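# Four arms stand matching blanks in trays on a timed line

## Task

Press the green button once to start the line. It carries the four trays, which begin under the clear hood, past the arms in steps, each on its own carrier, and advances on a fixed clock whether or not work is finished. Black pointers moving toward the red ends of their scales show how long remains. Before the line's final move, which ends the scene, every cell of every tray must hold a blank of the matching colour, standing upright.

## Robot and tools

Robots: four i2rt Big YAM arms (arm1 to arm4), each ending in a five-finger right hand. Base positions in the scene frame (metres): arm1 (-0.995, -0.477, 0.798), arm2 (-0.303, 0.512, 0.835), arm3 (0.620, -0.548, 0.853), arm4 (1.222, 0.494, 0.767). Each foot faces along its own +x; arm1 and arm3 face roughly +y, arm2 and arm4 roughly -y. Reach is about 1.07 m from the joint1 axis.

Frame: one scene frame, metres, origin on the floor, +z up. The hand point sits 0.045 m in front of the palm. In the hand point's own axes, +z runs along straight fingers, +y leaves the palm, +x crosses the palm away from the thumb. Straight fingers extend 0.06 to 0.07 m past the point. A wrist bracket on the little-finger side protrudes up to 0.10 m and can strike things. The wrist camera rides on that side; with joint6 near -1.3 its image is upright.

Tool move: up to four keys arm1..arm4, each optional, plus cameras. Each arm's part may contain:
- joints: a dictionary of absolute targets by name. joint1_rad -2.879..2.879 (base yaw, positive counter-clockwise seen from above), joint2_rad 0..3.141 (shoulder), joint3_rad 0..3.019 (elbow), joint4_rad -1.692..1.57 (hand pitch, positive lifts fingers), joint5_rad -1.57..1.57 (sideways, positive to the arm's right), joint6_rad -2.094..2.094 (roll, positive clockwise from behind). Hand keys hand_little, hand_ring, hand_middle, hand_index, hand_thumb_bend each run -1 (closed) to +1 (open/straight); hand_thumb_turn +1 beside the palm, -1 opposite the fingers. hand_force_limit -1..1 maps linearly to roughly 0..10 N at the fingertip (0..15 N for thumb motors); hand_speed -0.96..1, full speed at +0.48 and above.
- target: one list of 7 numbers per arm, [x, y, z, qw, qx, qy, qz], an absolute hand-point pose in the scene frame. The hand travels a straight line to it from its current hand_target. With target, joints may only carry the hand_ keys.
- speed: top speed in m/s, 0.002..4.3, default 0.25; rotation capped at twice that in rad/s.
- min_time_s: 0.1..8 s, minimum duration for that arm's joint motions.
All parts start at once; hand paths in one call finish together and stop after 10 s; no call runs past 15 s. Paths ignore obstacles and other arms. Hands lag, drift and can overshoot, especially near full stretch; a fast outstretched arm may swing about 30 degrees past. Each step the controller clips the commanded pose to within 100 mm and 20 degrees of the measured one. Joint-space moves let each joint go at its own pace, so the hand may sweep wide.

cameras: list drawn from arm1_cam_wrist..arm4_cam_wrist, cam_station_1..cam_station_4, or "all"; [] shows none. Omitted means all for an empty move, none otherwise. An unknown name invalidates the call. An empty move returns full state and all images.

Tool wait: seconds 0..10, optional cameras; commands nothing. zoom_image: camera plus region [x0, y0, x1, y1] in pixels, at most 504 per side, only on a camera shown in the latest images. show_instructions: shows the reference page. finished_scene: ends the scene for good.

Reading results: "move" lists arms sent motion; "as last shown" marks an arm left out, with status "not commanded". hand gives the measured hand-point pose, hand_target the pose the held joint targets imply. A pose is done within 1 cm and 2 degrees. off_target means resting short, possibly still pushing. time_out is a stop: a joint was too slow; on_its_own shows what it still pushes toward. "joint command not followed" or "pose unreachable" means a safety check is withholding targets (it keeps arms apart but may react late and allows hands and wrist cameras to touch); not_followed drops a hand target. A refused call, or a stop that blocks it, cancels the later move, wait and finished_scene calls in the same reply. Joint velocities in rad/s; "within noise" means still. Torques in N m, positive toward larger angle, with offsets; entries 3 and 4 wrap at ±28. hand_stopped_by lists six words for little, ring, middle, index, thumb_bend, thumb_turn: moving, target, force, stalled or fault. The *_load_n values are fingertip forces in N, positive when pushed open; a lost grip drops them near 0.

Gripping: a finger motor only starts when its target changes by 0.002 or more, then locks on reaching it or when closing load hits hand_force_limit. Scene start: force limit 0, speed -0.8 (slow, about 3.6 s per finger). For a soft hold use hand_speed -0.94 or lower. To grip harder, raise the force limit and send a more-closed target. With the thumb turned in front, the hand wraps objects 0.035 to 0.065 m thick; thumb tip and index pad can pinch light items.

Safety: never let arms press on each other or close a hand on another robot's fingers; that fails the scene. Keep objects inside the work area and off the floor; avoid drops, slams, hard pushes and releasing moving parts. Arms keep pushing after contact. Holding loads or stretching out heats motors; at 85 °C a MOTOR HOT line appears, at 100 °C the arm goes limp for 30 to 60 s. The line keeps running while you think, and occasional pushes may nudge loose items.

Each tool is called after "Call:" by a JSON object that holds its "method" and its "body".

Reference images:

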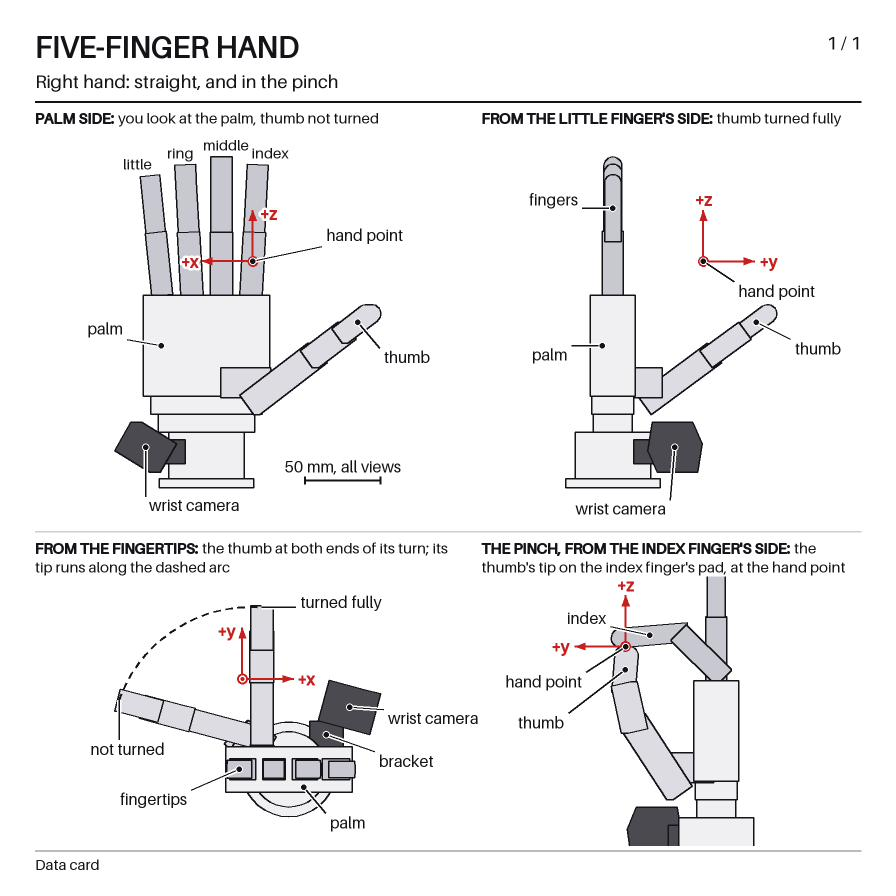

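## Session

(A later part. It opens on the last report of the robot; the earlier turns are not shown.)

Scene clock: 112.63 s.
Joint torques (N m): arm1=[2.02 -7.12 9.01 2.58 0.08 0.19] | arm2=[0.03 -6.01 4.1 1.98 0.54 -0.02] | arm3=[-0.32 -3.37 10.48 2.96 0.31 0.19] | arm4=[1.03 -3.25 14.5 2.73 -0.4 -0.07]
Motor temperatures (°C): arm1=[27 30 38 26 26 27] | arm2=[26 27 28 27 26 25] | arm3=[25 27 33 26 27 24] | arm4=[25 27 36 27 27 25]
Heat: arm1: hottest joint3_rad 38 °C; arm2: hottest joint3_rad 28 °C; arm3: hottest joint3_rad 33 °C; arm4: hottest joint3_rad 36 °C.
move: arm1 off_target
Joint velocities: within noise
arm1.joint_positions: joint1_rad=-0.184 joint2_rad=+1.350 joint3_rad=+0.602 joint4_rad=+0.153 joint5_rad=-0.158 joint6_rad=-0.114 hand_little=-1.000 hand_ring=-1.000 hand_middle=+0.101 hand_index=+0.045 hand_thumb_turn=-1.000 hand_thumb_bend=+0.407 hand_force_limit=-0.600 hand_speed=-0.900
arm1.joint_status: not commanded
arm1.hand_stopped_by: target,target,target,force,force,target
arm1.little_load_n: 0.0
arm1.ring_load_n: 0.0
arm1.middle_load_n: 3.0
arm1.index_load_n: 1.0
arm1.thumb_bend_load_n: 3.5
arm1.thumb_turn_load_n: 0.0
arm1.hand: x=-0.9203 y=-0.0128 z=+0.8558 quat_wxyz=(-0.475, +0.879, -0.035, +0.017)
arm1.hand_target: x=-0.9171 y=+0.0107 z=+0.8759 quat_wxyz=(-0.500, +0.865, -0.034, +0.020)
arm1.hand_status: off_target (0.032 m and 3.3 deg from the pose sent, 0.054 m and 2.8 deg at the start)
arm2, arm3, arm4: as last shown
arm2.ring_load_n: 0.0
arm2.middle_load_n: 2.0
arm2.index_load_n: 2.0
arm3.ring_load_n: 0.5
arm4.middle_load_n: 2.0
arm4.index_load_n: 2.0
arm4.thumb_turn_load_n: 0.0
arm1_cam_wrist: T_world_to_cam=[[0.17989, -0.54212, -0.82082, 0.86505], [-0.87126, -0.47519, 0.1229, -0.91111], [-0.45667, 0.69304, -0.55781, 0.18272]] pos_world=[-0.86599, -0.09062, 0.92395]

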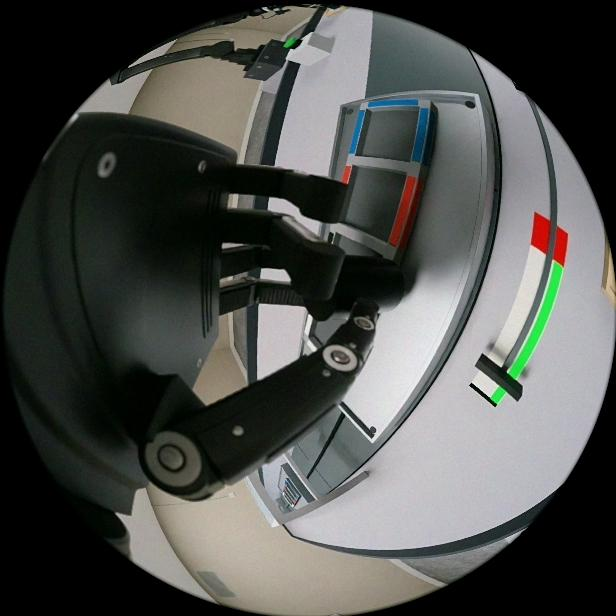

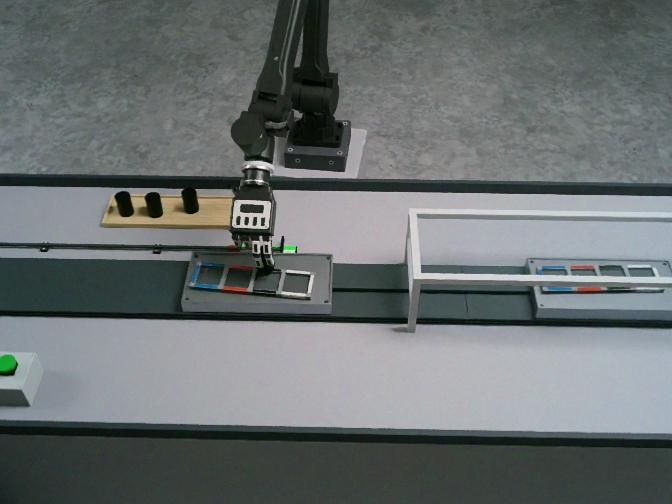

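Call:
{"method": "move", "body": {"arm1": {"target": [-0.921, 0.022, 0.870, 0.5, -0.865, 0.0345, -0.0199], "speed": 0.12}, "cameras": ["arm1_cam_wrist", "cam_station_1"]}}

Call:
{"method": "zoom_image", "body": {"camera": "cam_station_1", "region": [230, 220, 310, 300]}}

Call:
{"method": "zoom_image", "body": {"camera": "arm1_cam_wrist", "region": [240, 180, 460, 400]}}

Scene clock: 114.07 s.
Joint torques (N m): arm1=[2.08 -7.18 8.72 2.5 0.09 0.21] | arm2=[0.03 -6.01 4.1 1.98 0.54 -0.02] | arm3=[-0.32 -3.37 10.48 2.95 0.31 0.19] | arm4=[0.91 -2.2 14.68 2.62 -0.37 -0.02]
Motor temperatures (°C): arm1=[27 30 37 26 26 27] | arm2=[26 27 28 27 26 25] | arm3=[25 27 34 26 27 24] | arm4=[25 27 36 27 27 25]
Heat: arm1: hottest joint3_rad 37 °C; arm2: hottest joint3_rad 28 °C; arm3: hottest joint3_rad 34 °C; arm4: hottest joint3_rad 36 °C.
move: arm1 off_target
Joint velocities: within noise
arm1.joint_positions: joint1_rad=-0.169 joint2_rad=+1.382 joint3_rad=+0.621 joint4_rad=+0.179 joint5_rad=-0.144 joint6_rad=-0.106 hand_little=-1.000 hand_ring=-1.000 hand_middle=+0.101 hand_index=+0.045 hand_thumb_turn=-1.000 hand_thumb_bend=+0.407 hand_force_limit=-0.600 hand_speed=-0.900
arm1.joint_status: not commanded
arm1.hand_stopped_by: target,target,target,force,force,target
arm1.little_load_n: 0.0
arm1.ring_load_n: 0.0
arm1.middle_load_n: 3.0
arm1.index_load_n: 0.5
arm1.thumb_bend_load_n: 3.0
arm1.thumb_turn_load_n: 0.0
arm1.hand: x=-0.9223 y=-0.0008 z=+0.8545 quat_wxyz=(-0.479, +0.877, -0.034, +0.018)
arm1.hand_target: x=-0.9205 y=+0.0207 z=+0.8702 quat_wxyz=(-0.500, +0.865, -0.035, +0.020)
arm1.hand_status: off_target (0.028 m and 2.7 deg from the pose sent, 0.038 m and 3.3 deg at the start)
arm2, arm3, arm4: as last shown
arm2.middle_load_n: 2.5
arm3.little_load_n: -0.5
arm3.ring_load_n: 0.0
arm3.middle_load_n: 2.0
arm4.middle_load_n: 2.5
arm4.thumb_turn_load_n: 0.5
arm1_cam_wrist: T_world_to_cam=[[0.18308, -0.53363, -0.82566, 0.87794], [-0.872, -0.47598, 0.11427, -0.90036], [-0.45398, 0.69905, -0.55247, 0.17062]] pos_world=[-0.86839, -0.07933, 0.92204]

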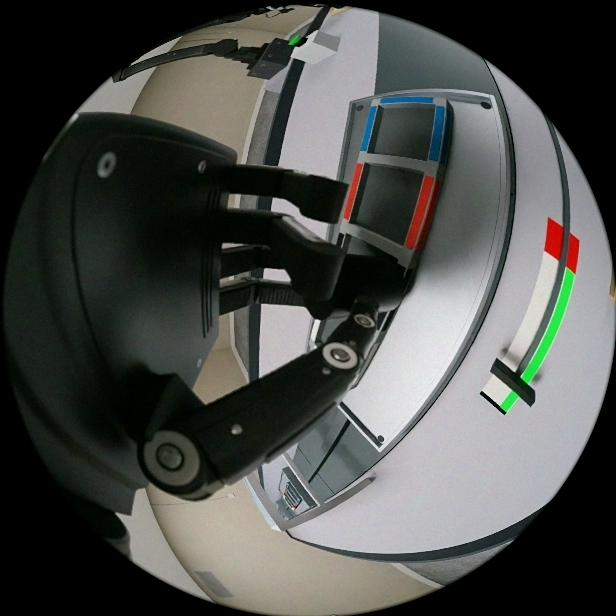

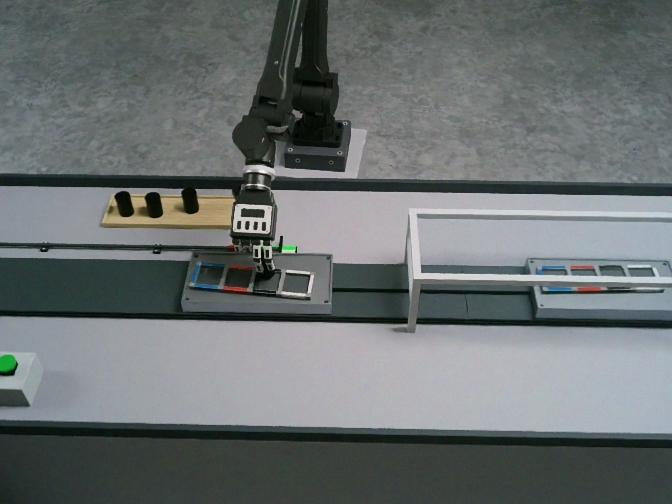

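Scaled by 6.300.

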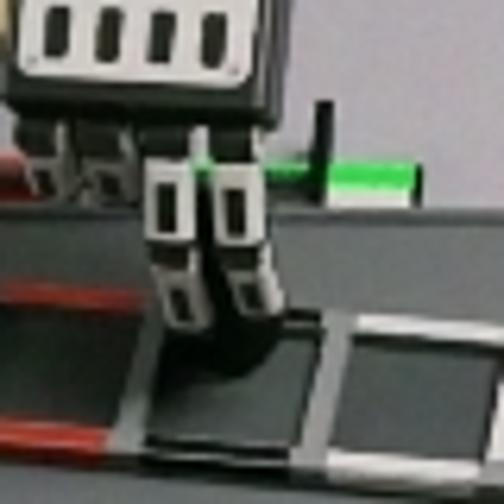

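Scaled by 2.291 from the camera's image (finer frame: 880x880).

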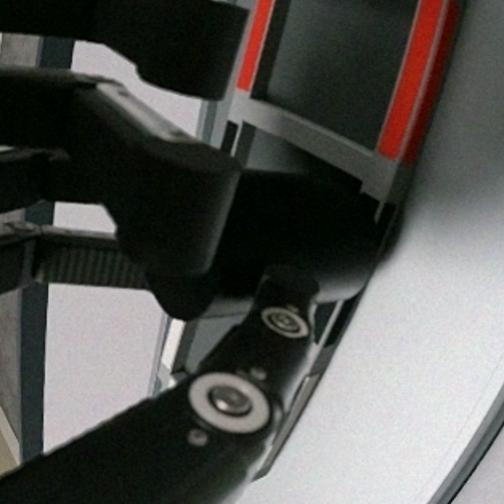

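Call:
{"method": "move", "body": {"arm1": {"target": [-0.923, 0.014, 0.847, 0.5, -0.865, 0.0345, -0.0199], "speed": 0.08}, "cameras": ["arm1_cam_wrist", "cam_station_1"]}}

Call:
{"method": "zoom_image", "body": {"camera": "cam_station_1", "region": [230, 220, 310, 300]}}

Call:
{"method": "zoom_image", "body": {"camera": "arm1_cam_wrist", "region": [240, 180, 460, 400]}}

Scene clock: 115.60 s.
Joint torques (N m): arm1=[2.08 -7.82 5.74 2.56 0.07 0.19] | arm2=[0.03 -6.01 4.1 1.98 0.54 -0.02] | arm3=[-0.32 -3.37 10.48 2.95 0.31 0.19] | arm4=[1.61 -2.32 14.53 2.8 -0.4 0.03]
Motor temperatures (°C): arm1=[27 30 37 26 26 27] | arm2=[26 27 28 27 26 25] | arm3=[25 27 34 26 27 24] | arm4=[25 27 36 27 27 25]
Heat: arm1: hottest joint3_rad 37 °C; arm2: hottest joint3_rad 28 °C; arm3: hottest joint3_rad 34 °C; arm4: hottest joint3_rad 36 °C.
move: arm1 done
Joint velocities: within noise
arm1.joint_positions: joint1_rad=-0.167 joint2_rad=+1.427 joint3_rad=+0.618 joint4_rad=+0.260 joint5_rad=-0.142 joint6_rad=-0.092 hand_little=-1.000 hand_ring=-1.000 hand_middle=+0.101 hand_index=+0.045 hand_thumb_turn=-1.000 hand_thumb_bend=+0.407 hand_force_limit=-0.600 hand_speed=-0.900
arm1.joint_status: not commanded
arm1.hand_stopped_by: target,target,target,force,force,target
arm1.little_load_n: 0.0
arm1.ring_load_n: 0.0
arm1.middle_load_n: 2.5
arm1.index_load_n: 1.0
arm1.thumb_bend_load_n: 3.5
arm1.thumb_turn_load_n: 0.0
arm1.hand: x=-0.9209 y=+0.0101 z=+0.8481 quat_wxyz=(-0.494, +0.868, -0.039, +0.019)
arm1.hand_target: x=-0.9238 y=+0.0145 z=+0.8472 quat_wxyz=(-0.500, +0.865, -0.039, +0.017)
arm1.hand_status: done (0.005 m and 0.9 deg from the pose sent, 0.017 m and 2.7 deg at the start)
arm2, arm3, arm4: as last shown
arm2.middle_load_n: 2.0
arm2.index_load_n: 1.5
arm2.thumb_bend_load_n: 5.0
arm3.little_load_n: 0.0
arm3.middle_load_n: 1.5
arm4.ring_load_n: 0.5
arm4.middle_load_n: 2.0
arm1_cam_wrist: T_world_to_cam=[[0.17726, -0.50711, -0.84346, 0.88769], [-0.87526, -0.47309, 0.10049, -0.88456], [-0.44999, 0.72044, -0.52771, 0.14261]] pos_world=[-0.8674, -0.07106, 0.91288]

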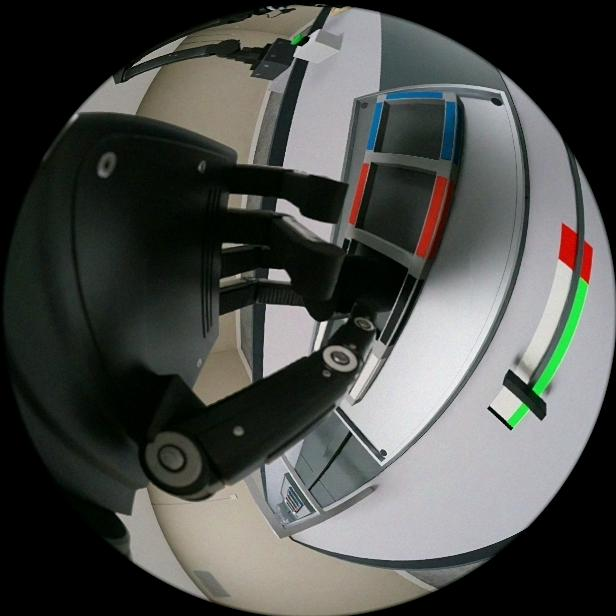

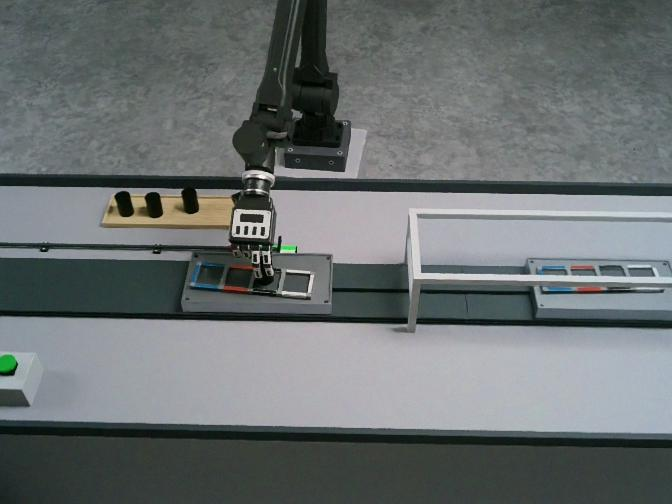

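Scaled by 6.300.

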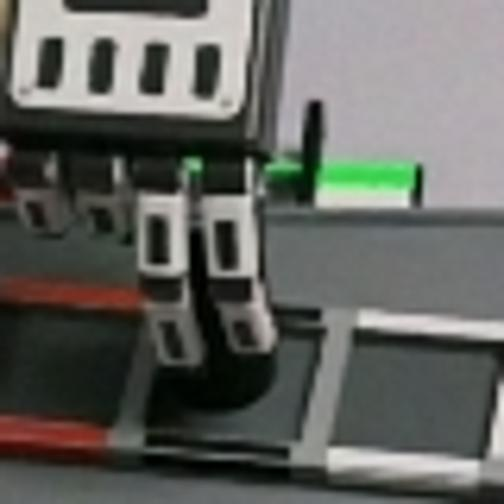

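Scaled by 2.291 from the camera's image (finer frame: 880x880).

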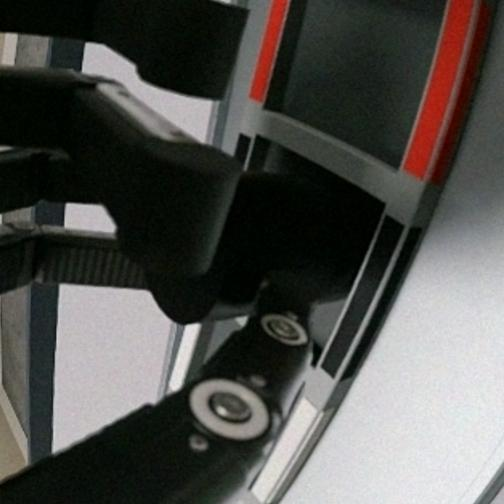

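Call:
{"method": "move", "body": {"arm1": {"target": [-0.928, 0.0085, 0.838, 0.5, -0.865, 0.0345, -0.0199], "speed": 0.06}, "cameras": ["arm1_cam_wrist", "cam_station_1"]}}

Call:
{"method": "zoom_image", "body": {"camera": "cam_station_1", "region": [230, 220, 310, 300]}}

Call:
{"method": "zoom_image", "body": {"camera": "arm1_cam_wrist", "region": [240, 180, 460, 400]}}

Scene clock: 117.13 s.
Joint torques (N m): arm1=[2.37 -7.18 5.16 2.22 0.03 0.11] | arm2=[0.03 -6.01 4.1 1.99 0.54 -0.02] | arm3=[-0.32 -3.37 10.48 2.95 0.31 0.19] | arm4=[2.37 -2.67 14.79 2.66 -0.38 -0.03]
Motor temperatures (°C): arm1=[27 30 37 26 26 27] | arm2=[26 27 28 27 26 25] | arm3=[25 27 34 26 27 24] | arm4=[25 27 36 27 27 25]
Heat: arm1: hottest joint3_rad 37 °C; arm2: hottest joint3_rad 28 °C; arm3: hottest joint3_rad 34 °C; arm4: hottest joint3_rad 36 °C.
move: arm1 off_target
Joint velocities: within noise
arm1.joint_positions: joint1_rad=-0.163 joint2_rad=+1.427 joint3_rad=+0.596 joint4_rad=+0.305 joint5_rad=-0.133 joint6_rad=-0.097 hand_little=-1.000 hand_ring=-1.000 hand_middle=+0.101 hand_index=+0.045 hand_thumb_turn=-1.000 hand_thumb_bend=+0.407 hand_force_limit=-0.600 hand_speed=-0.900
arm1.joint_status: not commanded
arm1.hand_stopped_by: target,target,target,force,force,target
arm1.little_load_n: 0.0
arm1.ring_load_n: 0.5
arm1.middle_load_n: 3.0
arm1.index_load_n: 0.5
arm1.thumb_bend_load_n: 3.0
arm1.thumb_turn_load_n: 0.0
arm1.hand: x=-0.9215 y=+0.0087 z=+0.8466 quat_wxyz=(-0.503, +0.863, -0.036, +0.025)
arm1.hand_target: x=-0.9276 y=+0.0077 z=+0.8378 quat_wxyz=(-0.500, +0.865, -0.033, +0.021)
arm1.hand_status: off_target (0.011 m and 0.7 deg from the pose sent, 0.012 m and 0.9 deg at the start)
arm2: as last shown
arm2.index_load_n: 2.0
arm2.thumb_bend_load_n: 4.5
arm3.joint_positions: joint1_rad=+0.152 joint2_rad=+1.099 joint3_rad=+0.449 joint4_rad=+0.021 joint5_rad=+0.215 joint6_rad=+0.095 hand_little=-1.000 hand_ring=-1.000 hand_middle=+0.100 hand_index=+0.045 hand_thumb_turn=-1.000 hand_thumb_bend=+0.405 hand_force_limit=-0.600 hand_speed=-0.900
arm3.joint_status: not commanded
arm3.hand_stopped_by: target,target,force,force,force,target
arm3.little_load_n: 0.0
arm3.ring_load_n: 0.0
arm3.middle_load_n: 1.5
arm3.index_load_n: 1.5
arm3.thumb_bend_load_n: 3.5
arm3.thumb_turn_load_n: 0.0
arm3.hand: x=+0.5225 y=-0.1601 z=+0.9191 quat_wxyz=(-0.467, +0.884, +0.026, +0.018)
arm3.hand_target: x=+0.5137 y=-0.1357 z=+0.9479 quat_wxyz=(-0.497, +0.868, +0.016, +0.007)
arm3.hand_status: not commanded
arm4.joint_positions: joint1_rad=-0.242 joint2_rad=+0.727 joint3_rad=+0.492 joint4_rad=-0.396 joint5_rad=-0.105 joint6_rad=-0.041 hand_little=-1.000 hand_ring=-1.000 hand_middle=+0.100 hand_index=+0.083 hand_thumb_turn=-1.000 hand_thumb_bend=+0.402 hand_force_limit=-0.600 hand_speed=-0.900
arm4.joint_status: not commanded
arm4.hand_stopped_by: target,target,target,force,force,target
arm4.little_load_n: 0.0
arm4.ring_load_n: 0.0
arm4.middle_load_n: 2.0
arm4.index_load_n: 2.0
arm4.thumb_bend_load_n: 3.5
arm4.thumb_turn_load_n: 0.0
arm4.hand: x=+1.2232 y=+0.1574 z=+0.9056 quat_wxyz=(-0.007, -0.019, -0.890, +0.455)
arm4.hand_target: x=+1.2186 y=+0.1327 z=+0.9492 quat_wxyz=(+0.000, -0.011, -0.868, +0.497)
arm4.hand_status: not commanded
arm1_cam_wrist: T_world_to_cam=[[0.1887, -0.48974, -0.8512, 0.90279], [-0.87716, -0.4738, 0.07815, -0.86841], [-0.44157, 0.7319, -0.51898, 0.14286]] pos_world=[-0.86901, -0.07388, 0.91046]

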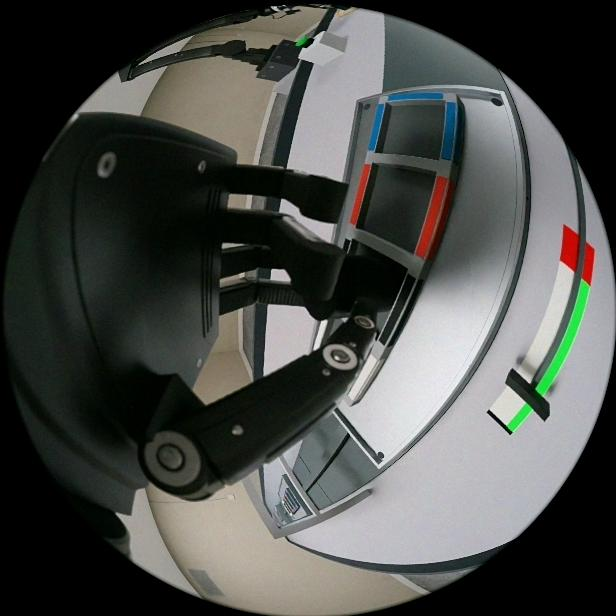

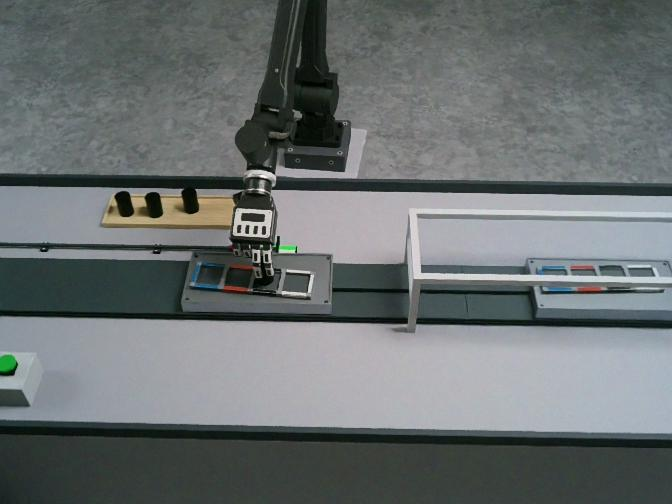

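Scaled by 6.300.

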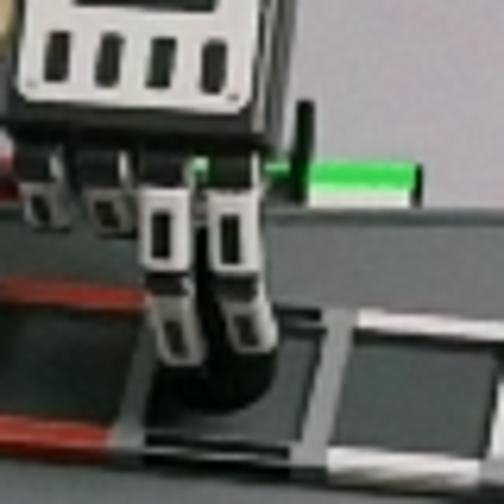

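Scaled by 2.291 from the camera's image (finer frame: 880x880).

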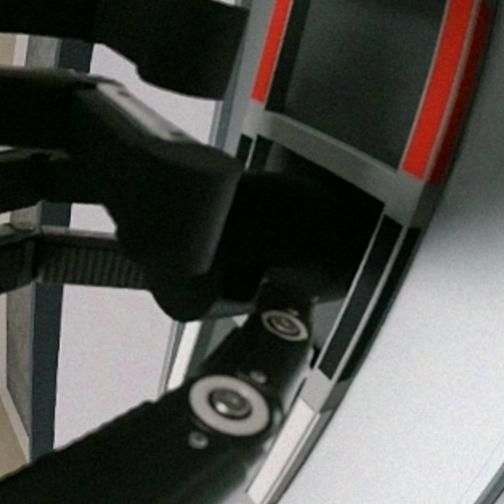

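Call:
{"method": "move", "body": {"arm1": {"target": [-0.931, 0.006, 0.828, 0.5, -0.865, 0.0345, -0.0199], "speed": 0.08}, "cameras": ["arm1_cam_wrist", "cam_station_1"]}}

Call:
{"method": "zoom_image", "body": {"camera": "cam_station_1", "region": [230, 220, 310, 300]}}

Call:
{"method": "zoom_image", "body": {"camera": "arm1_cam_wrist", "region": [240, 180, 460, 400]}}

Scene clock: 118.63 s.
Joint torques (N m): arm1=[2.32 -6.18 4.82 2.06 0.06 0.19] | arm2=[0.03 -6.01 4.11 1.98 0.54 -0.02] | arm3=[-0.38 -3.37 10.5 2.96 0.31 0.19] | arm4=[1.32 -1.73 14.65 2.66 -0.44 -0.03]
Motor temperatures (°C): arm1=[27 30 37 26 26 27] | arm2=[26 27 28 27 26 25] | arm3=[25 27 34 26 27 24] | arm4=[25 27 36 27 27 25]
Heat: arm1: hottest joint3_rad 37 °C; arm2: hottest joint3_rad 28 °C; arm3: hottest joint3_rad 34 °C; arm4: hottest joint3_rad 36 °C.
move: arm1 off_target
Joint velocities: within noise
arm1.joint_positions: joint1_rad=-0.156 joint2_rad=+1.433 joint3_rad=+0.583 joint4_rad=+0.347 joint5_rad=-0.129 joint6_rad=-0.098 hand_little=-1.000 hand_ring=-1.000 hand_middle=+0.101 hand_index=+0.045 hand_thumb_turn=-1.000 hand_thumb_bend=+0.407 hand_force_limit=-0.600 hand_speed=-0.900
arm1.joint_status: not commanded
arm1.hand_stopped_by: target,target,target,force,force,target
arm1.little_load_n: 0.0
arm1.ring_load_n: 0.0
arm1.middle_load_n: 3.5
arm1.index_load_n: 0.0
arm1.thumb_bend_load_n: 2.5
arm1.thumb_turn_load_n: 0.0
arm1.hand: x=-0.9233 y=+0.0100 z=+0.8459 quat_wxyz=(-0.513, +0.858, -0.033, +0.028)
arm1.hand_target: x=-0.9308 y=+0.0051 z=+0.8289 quat_wxyz=(-0.500, +0.865, -0.034, +0.021)
arm1.hand_status: off_target (0.020 m and 1.9 deg from the pose sent, 0.021 m and 0.7 deg at the start)
arm2, arm3, arm4: as last shown
arm2.index_load_n: 1.5
arm2.thumb_bend_load_n: 5.0
arm3.index_load_n: 2.0
arm4.middle_load_n: 2.5
arm1_cam_wrist: T_world_to_cam=[[0.19777, -0.47078, -0.85979, 0.91864], [-0.87655, -0.47758, 0.05987, -0.85328], [-0.43881, 0.74181, -0.50712, 0.13312]] pos_world=[-0.87121, -0.07378, 0.90844]

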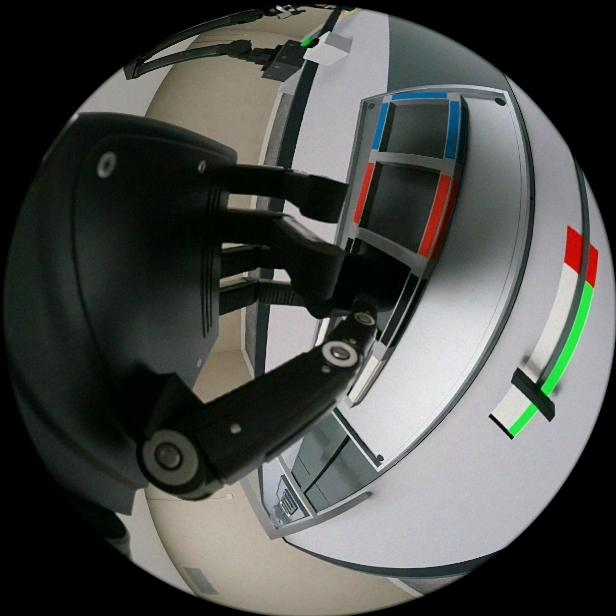

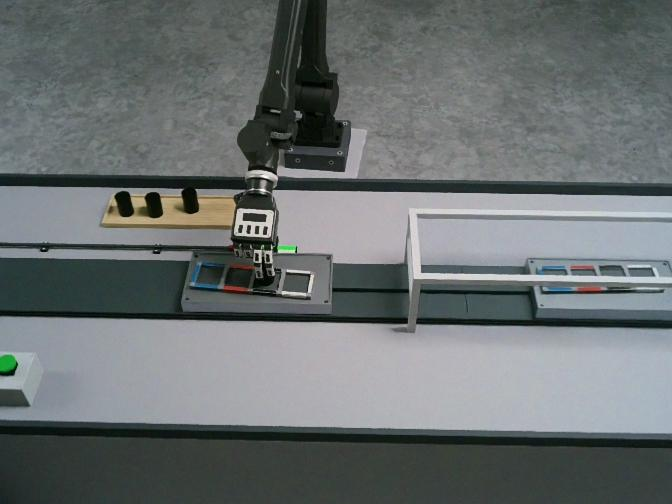

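Scaled by 6.300.

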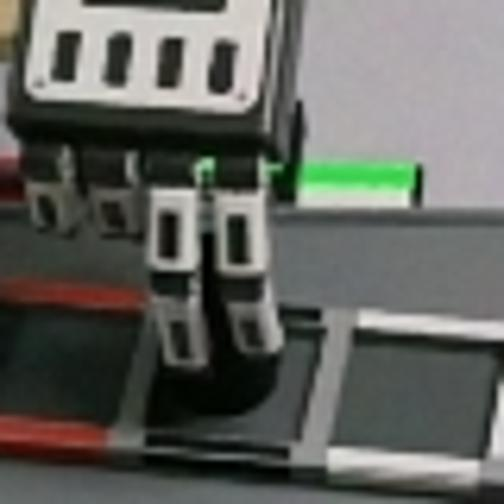

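Scaled by 2.291 from the camera's image (finer frame: 880x880).

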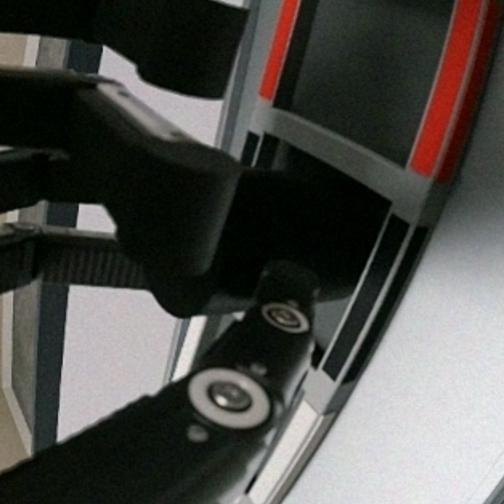

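Call:
{"method": "move", "body": {"arm1": {"target": [-0.930, 0.010, 0.868, 0.5, -0.865, 0.0345, -0.0199], "speed": 0.1}, "cameras": ["arm1_cam_wrist", "cam_station_1"]}}

Call:
{"method": "zoom_image", "body": {"camera": "cam_station_1", "region": [230, 220, 310, 300]}}

Call:
{"method": "zoom_image", "body": {"camera": "arm1_cam_wrist", "region": [240, 180, 460, 400]}}

Scene clock: 120.50 s.
Joint torques (N m): arm1=[2.08 -9.47 8.27 0.84 0.05 0.19] | arm2=[0.03 -6.01 4.1 1.98 0.54 -0.02] | arm3=[-0.32 -3.37 10.48 2.96 0.31 0.19] | arm4=[1.9 -3.31 14.65 2.67 -0.43 -0.04]
Motor temperatures (°C): arm1=[27 31 37 26 26 27] | arm2=[26 27 28 27 26 25] | arm3=[25 27 34 26 27 24] | arm4=[25 27 37 27 27 25]
Heat: arm1: hottest joint3_rad 37 °C; arm2: hottest joint3_rad 28 °C; arm3: hottest joint3_rad 34 °C; arm4: hottest joint3_rad 37 °C.
move: arm1 off_target
Joint velocities: within noise
arm1.joint_positions: joint1_rad=-0.152 joint2_rad=+1.385 joint3_rad=+0.589 joint4_rad=+0.234 joint5_rad=-0.127 joint6_rad=-0.100 hand_little=-1.000 hand_ring=-1.000 hand_middle=+0.101 hand_index=+0.045 hand_thumb_turn=-1.000 hand_thumb_bend=+0.407 hand_force_limit=-0.600 hand_speed=-0.900
arm1.joint_status: not commanded
arm1.hand_stopped_by: target,target,target,force,force,target
arm1.little_load_n: 0.0
arm1.ring_load_n: 0.0
arm1.middle_load_n: 3.0
arm1.index_load_n: 0.5
arm1.thumb_bend_load_n: 3.5
arm1.thumb_turn_load_n: 0.0
arm1.hand: x=-0.9286 y=-0.0038 z=+0.8483 quat_wxyz=(-0.487, +0.872, -0.033, +0.022)
arm1.hand_target: x=-0.9294 y=+0.0097 z=+0.8683 quat_wxyz=(-0.501, +0.865, -0.033, +0.021)
arm1.hand_status: off_target (0.024 m and 1.7 deg from the pose sent, 0.023 m and 1.9 deg at the start)
arm2.joint_positions: joint1_rad=+1.109 joint2_rad=+1.422 joint3_rad=+0.356 joint4_rad=+0.259 joint5_rad=+0.793 joint6_rad=+0.628 hand_little=-1.000 hand_ring=-1.000 hand_middle=+0.037 hand_index=+0.100 hand_thumb_turn=-1.000 hand_thumb_bend=+0.387 hand_force_limit=-0.600 hand_speed=-0.900
arm2.joint_status: not commanded
arm2.hand_stopped_by: target,target,force,force,force,target
arm2.little_load_n: 0.0
arm2.ring_load_n: 0.0
arm2.middle_load_n: 2.5
arm2.index_load_n: 2.0
arm2.thumb_bend_load_n: 4.5
arm2.thumb_turn_load_n: 0.5
arm2.hand: x=-0.0491 y=+0.2252 z=+0.8068 quat_wxyz=(+0.008, +0.012, -0.868, +0.496)
arm2.hand_target: x=-0.0496 y=+0.2248 z=+0.8068 quat_wxyz=(+0.003, +0.005, -0.866, +0.500)
arm2.hand_status: not commanded
arm3, arm4: as last shown
arm3.index_load_n: 1.5
arm3.thumb_bend_load_n: 3.0
arm4.thumb_bend_load_n: 4.0
arm1_cam_wrist: T_world_to_cam=[[0.18979, -0.51919, -0.83332, 0.88519], [-0.87332, -0.47711, 0.09836, -0.89433], [-0.44866, 0.70909, -0.54397, 0.16434]] pos_world=[-0.8753, -0.08364, 0.91502]

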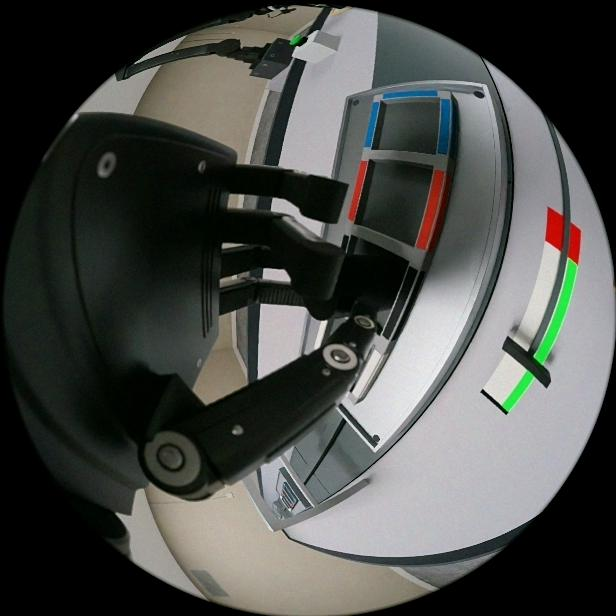

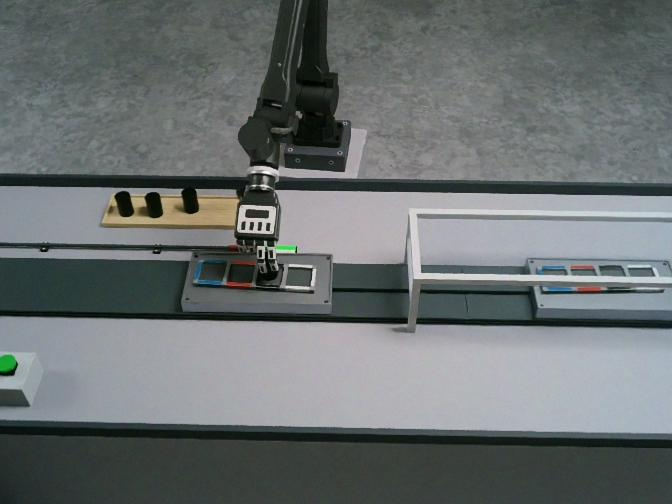

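Scaled by 6.300.

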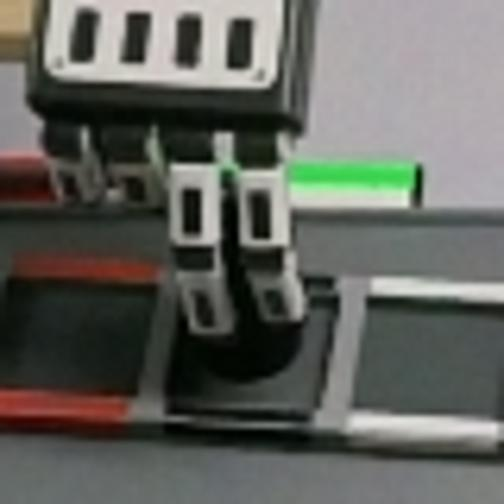

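Scaled by 2.291 from the camera's image (finer frame: 880x880).

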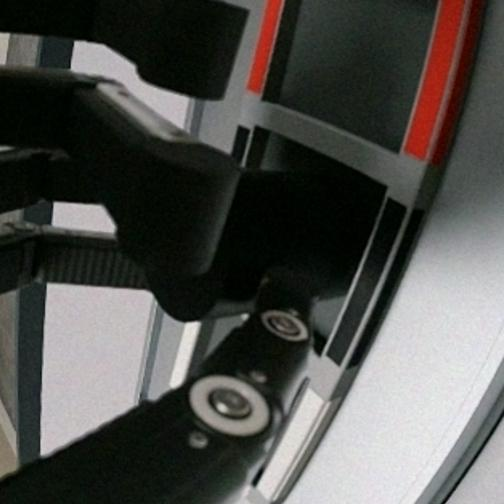

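Call:
{"method": "move", "body": {"arm1": {"target": [-0.930, 0.002, 0.846, 0.5, -0.865, 0.0345, -0.0199], "speed": 0.06}}}

Call:
{"method": "move", "body": {"arm1": {"joints": {"hand_thumb_bend": 0.5, "hand_speed": -0.9}}, "cameras": ["arm1_cam_wrist", "cam_station_1"]}}

Call:
{"method": "zoom_image", "body": {"camera": "cam_station_1", "region": [230, 220, 310, 300]}}

Call:
{"method": "zoom_image", "body": {"camera": "arm1_cam_wrist", "region": [240, 180, 460, 400]}}

Scene clock: 121.97 s.
Joint torques (N m): arm1=[1.67 -7.06 5.7 2.58 -0.15 0.19] | arm2=[0.03 -6.01 4.1 1.98 0.54 -0.02] | arm3=[-0.32 -3.37 10.5 2.95 0.31 0.19] | arm4=[1.79 -2.55 14.65 2.59 -0.37 0.01]
Motor temperatures (°C): arm1=[27 31 37 26 26 27] | arm2=[26 27 28 27 26 25] | arm3=[25 27 34 26 27 24] | arm4=[25 27 37 27 27 25]
Heat: arm1: hottest joint3_rad 37 °C; arm2: hottest joint3_rad 28 °C; arm3: hottest joint3_rad 34 °C; arm4: hottest joint3_rad 37 °C.
move: arm1 done
Joint velocities: within noise
arm1.joint_positions: joint1_rad=-0.152 joint2_rad=+1.392 joint3_rad=+0.581 joint4_rad=+0.266 joint5_rad=-0.129 joint6_rad=-0.100 hand_little=-1.000 hand_ring=-1.000 hand_middle=+0.101 hand_index=+0.045 hand_thumb_turn=-1.000 hand_thumb_bend=+0.407 hand_force_limit=-0.600 hand_speed=-0.900
arm1.joint_status: not commanded
arm1.hand_stopped_by: target,target,target,force,force,target
arm1.little_load_n: -0.5
arm1.ring_load_n: 0.0
arm1.middle_load_n: 2.5
arm1.index_load_n: 0.5
arm1.thumb_bend_load_n: 3.0
arm1.thumb_turn_load_n: 0.0
arm1.hand: x=-0.9284 y=-0.0018 z=+0.8483 quat_wxyz=(-0.495, +0.868, -0.032, +0.023)
arm1.hand_target: x=-0.9301 y=+0.0019 z=+0.8462 quat_wxyz=(-0.500, +0.865, -0.034, +0.020)
arm1.hand_status: done (0.005 m and 0.8 deg from the pose sent, 0.006 m and 1.7 deg at the start)
arm2, arm3, arm4: as last shown
arm2.middle_load_n: 2.0
arm2.index_load_n: 1.5
arm3.index_load_n: 2.0
arm3.thumb_bend_load_n: 3.5
arm4.index_load_n: 2.5
pictures: none

Scene clock: 123.10 s.
Joint torques (N m): arm1=[1.73 -7.06 5.72 2.48 -0.14 0.19] | arm2=[0.03 -6.01 4.11 1.98 0.54 -0.02] | arm3=[-0.32 -3.37 10.5 2.95 0.31 0.19] | arm4=[1.14 -3.08 14.74 2.91 -0.36 0]
Motor temperatures (°C): arm1=[27 31 37 26 26 27] | arm2=[26 27 28 27 26 25] | arm3=[25 27 34 26 27 24] | arm4=[25 27 37 27 27 25]
Heat: arm1: hottest joint3_rad 37 °C; arm2: hottest joint3_rad 28 °C; arm3: hottest joint3_rad 34 °C; arm4: hottest joint3_rad 37 °C.
move: arm1 done
Joint velocities: within noise
arm1.joint_positions: joint1_rad=-0.152 joint2_rad=+1.393 joint3_rad=+0.581 joint4_rad=+0.268 joint5_rad=-0.129 joint6_rad=-0.100 hand_little=-1.000 hand_ring=-1.000 hand_middle=+0.100 hand_index=+0.045 hand_thumb_turn=-1.000 hand_thumb_bend=+0.500 hand_force_limit=-0.600 hand_speed=-0.900
arm1.joint_status: all done
arm1.hand_stopped_by: target,target,target,force,target,target
arm1.little_load_n: 0.0
arm1.ring_load_n: 0.0
arm1.middle_load_n: 0.0
arm1.index_load_n: 0.0
arm1.thumb_bend_load_n: 0.0
arm1.thumb_turn_load_n: 0.0
arm1.hand: x=-0.9283 y=-0.0016 z=+0.8479 quat_wxyz=(-0.495, +0.868, -0.032, +0.023)
arm1.hand_target: x=-0.9302 y=+0.0016 z=+0.8453 quat_wxyz=(-0.499, +0.866, -0.034, +0.020)
arm1.hand_status: not commanded
arm2, arm3, arm4: as last shown
arm3.index_load_n: 1.5
arm3.thumb_bend_load_n: 3.0
arm4.index_load_n: 2.0
arm4.thumb_bend_load_n: 3.5
arm1_cam_wrist: T_world_to_cam=[[0.1934, -0.50388, -0.84184, 0.89652], [-0.87312, -0.47975, 0.08656, -0.88282], [-0.44749, 0.71829, -0.53274, 0.1542]] pos_world=[-0.8752, -0.08255, 0.91329]

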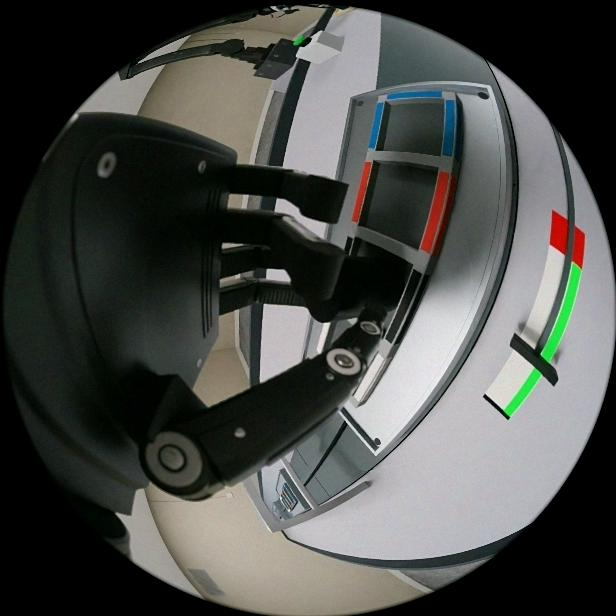

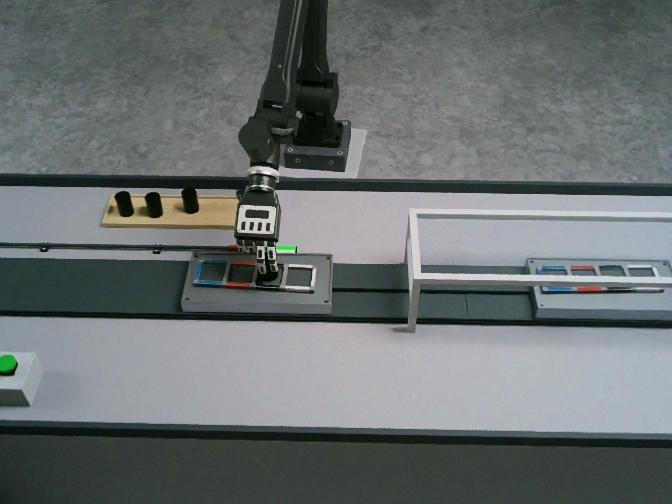

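Scaled by 6.300.

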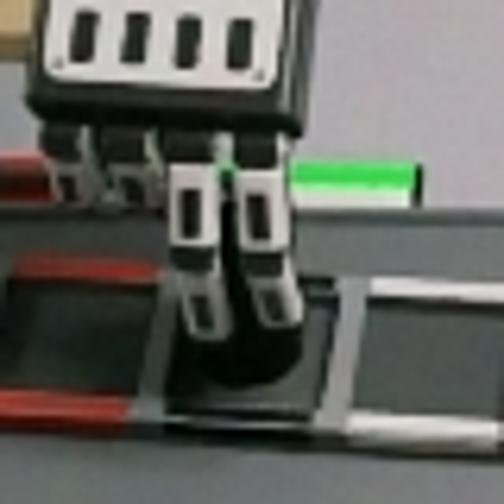

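Scaled by 2.291 from the camera's image (finer frame: 880x880).

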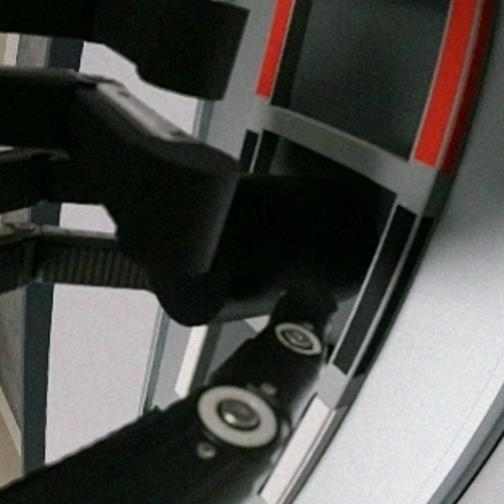

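Call:
{"method": "move", "body": {"arm1": {"joints": {"hand_thumb_bend": 0.85, "hand_index": 0.3, "hand_middle": 0.3, "hand_speed": -0.75}}}}

Call:
{"method": "move", "body": {"arm1": {"target": [-0.930, 0.002, 0.93, 0.5, -0.865, 0.0345, -0.0199], "speed": 0.12}, "cameras": ["arm1_cam_wrist", "cam_station_1"]}}

Call:
{"method": "zoom_image", "body": {"camera": "cam_station_1", "region": [180, 200, 340, 320]}}

Call:
{"method": "zoom_image", "body": {"camera": "arm1_cam_wrist", "region": [240, 180, 460, 400]}}

Scene clock: 124.83 s.
Joint torques (N m): arm1=[1.73 -7.06 5.71 2.48 -0.14 0.19] | arm2=[0.03 -6.01 4.1 1.99 0.54 -0.02] | arm3=[-0.32 -3.37 10.48 2.96 0.3 0.19] | arm4=[1.73 -2.43 14.68 2.66 -0.35 0.03]
Motor temperatures (°C): arm1=[27 31 36 26 26 27] | arm2=[26 27 28 27 26 25] | arm3=[25 27 34 26 27 24] | arm4=[25 27 37 27 27 25]
Heat: arm1: hottest joint3_rad 36 °C; arm2: hottest joint3_rad 28 °C; arm3: hottest joint3_rad 34 °C; arm4: hottest joint3_rad 37 °C.
move: arm1 done
Joint velocities: within noise
arm1.joint_positions: joint1_rad=-0.152 joint2_rad=+1.393 joint3_rad=+0.581 joint4_rad=+0.268 joint5_rad=-0.129 joint6_rad=-0.100 hand_little=-1.000 hand_ring=-1.000 hand_middle=+0.300 hand_index=+0.300 hand_thumb_turn=-1.000 hand_thumb_bend=+0.850 hand_force_limit=-0.600 hand_speed=-0.750
arm1.joint_status: all done
arm1.hand_stopped_by: target,target,target,target,target,target
arm1.little_load_n: 0.0
arm1.ring_load_n: 0.0
arm1.middle_load_n: 0.0
arm1.index_load_n: 0.0
arm1.thumb_bend_load_n: 0.0
arm1.thumb_turn_load_n: 0.0
arm1.hand: x=-0.9283 y=-0.0016 z=+0.8479 quat_wxyz=(-0.495, +0.868, -0.032, +0.023)
arm1.hand_target: x=-0.9302 y=+0.0016 z=+0.8453 quat_wxyz=(-0.499, +0.866, -0.034, +0.020)
arm1.hand_status: not commanded
arm2, arm3, arm4: as last shown
arm3.ring_load_n: 0.5
arm3.index_load_n: 2.0
arm3.thumb_bend_load_n: 3.5
arm4.index_load_n: 2.5
pictures: none

Scene clock: 126.23 s.
Joint torques (N m): arm1=[1.9 -7.88 9.43 0.94 -0.03 0.2] | arm2=[0.03 -6.01 4.1 1.99 0.54 -0.02] | arm3=[-0.32 -3.37 10.48 2.95 0.31 0.19] | arm4=[1.26 -2.61 14.65 2.54 -0.39 0.02]
Motor temperatures (°C): arm1=[27 31 36 26 26 27] | arm2=[26 27 28 27 26 25] | arm3=[25 27 34 26 27 24] | arm4=[25 27 37 27 27 25]
Heat: arm1: hottest joint3_rad 36 °C; arm2: hottest joint3_rad 28 °C; arm3: hottest joint3_rad 34 °C; arm4: hottest joint3_rad 37 °C.
move: arm1 off_target
Joint velocities: within noise
arm1.joint_positions: joint1_rad=-0.152 joint2_rad=+1.230 joint3_rad=+0.658 joint4_rad=+0.013 joint5_rad=-0.129 joint6_rad=-0.098 hand_little=-1.000 hand_ring=-1.000 hand_middle=+0.300 hand_index=+0.300 hand_thumb_turn=-1.000 hand_thumb_bend=+0.850 hand_force_limit=-0.600 hand_speed=-0.750
arm1.joint_status: not commanded
arm1.hand_stopped_by: target,target,target,target,target,target
arm1.little_load_n: 0.0
arm1.ring_load_n: 0.0
arm1.middle_load_n: 0.0
arm1.index_load_n: 0.0
arm1.thumb_bend_load_n: 0.5
arm1.thumb_turn_load_n: 0.0
arm1.hand: x=-0.9295 y=-0.0088 z=+0.9100 quat_wxyz=(-0.489, +0.872, -0.033, +0.021)
arm1.hand_target: x=-0.9297 y=+0.0029 z=+0.9297 quat_wxyz=(-0.501, +0.865, -0.034, +0.020)
arm1.hand_status: off_target (0.023 m and 1.5 deg from the pose sent, 0.082 m and 0.8 deg at the start)
arm2, arm3, arm4: as last shown
arm3.ring_load_n: 0.0
arm3.index_load_n: 1.5
arm4.thumb_bend_load_n: 4.0
arm1_cam_wrist: T_world_to_cam=[[0.18882, -0.51642, -0.83526, 0.93505], [-0.87297, -0.47781, 0.09807, -0.90287], [-0.44974, 0.71064, -0.54104, 0.19732]] pos_world=[-0.87599, -0.08875, 0.97631]

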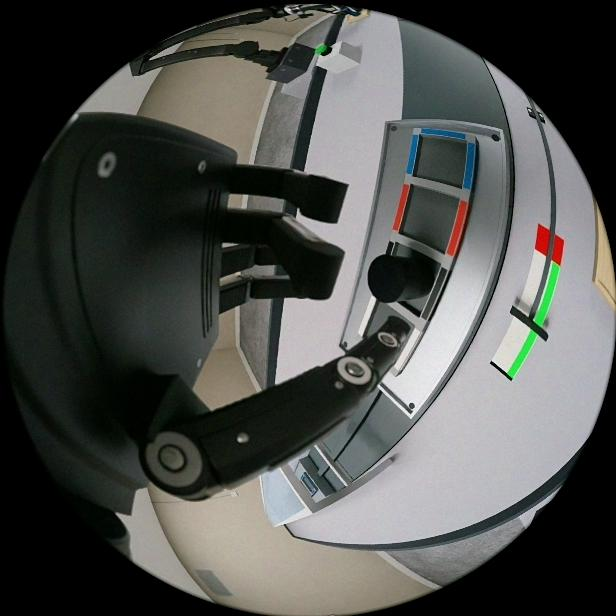

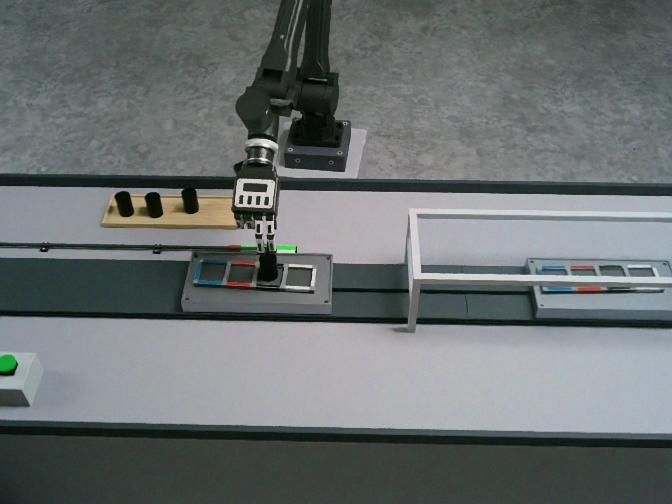

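Scaled by 3.150.

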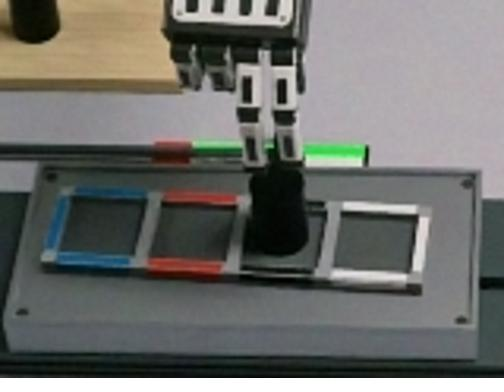

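Scaled by 2.291 from the camera's image (finer frame: 880x880).

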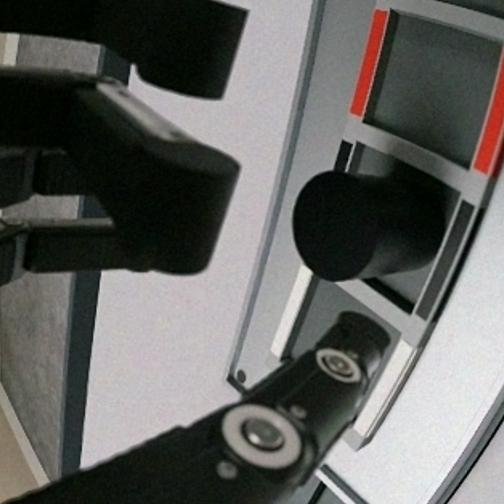

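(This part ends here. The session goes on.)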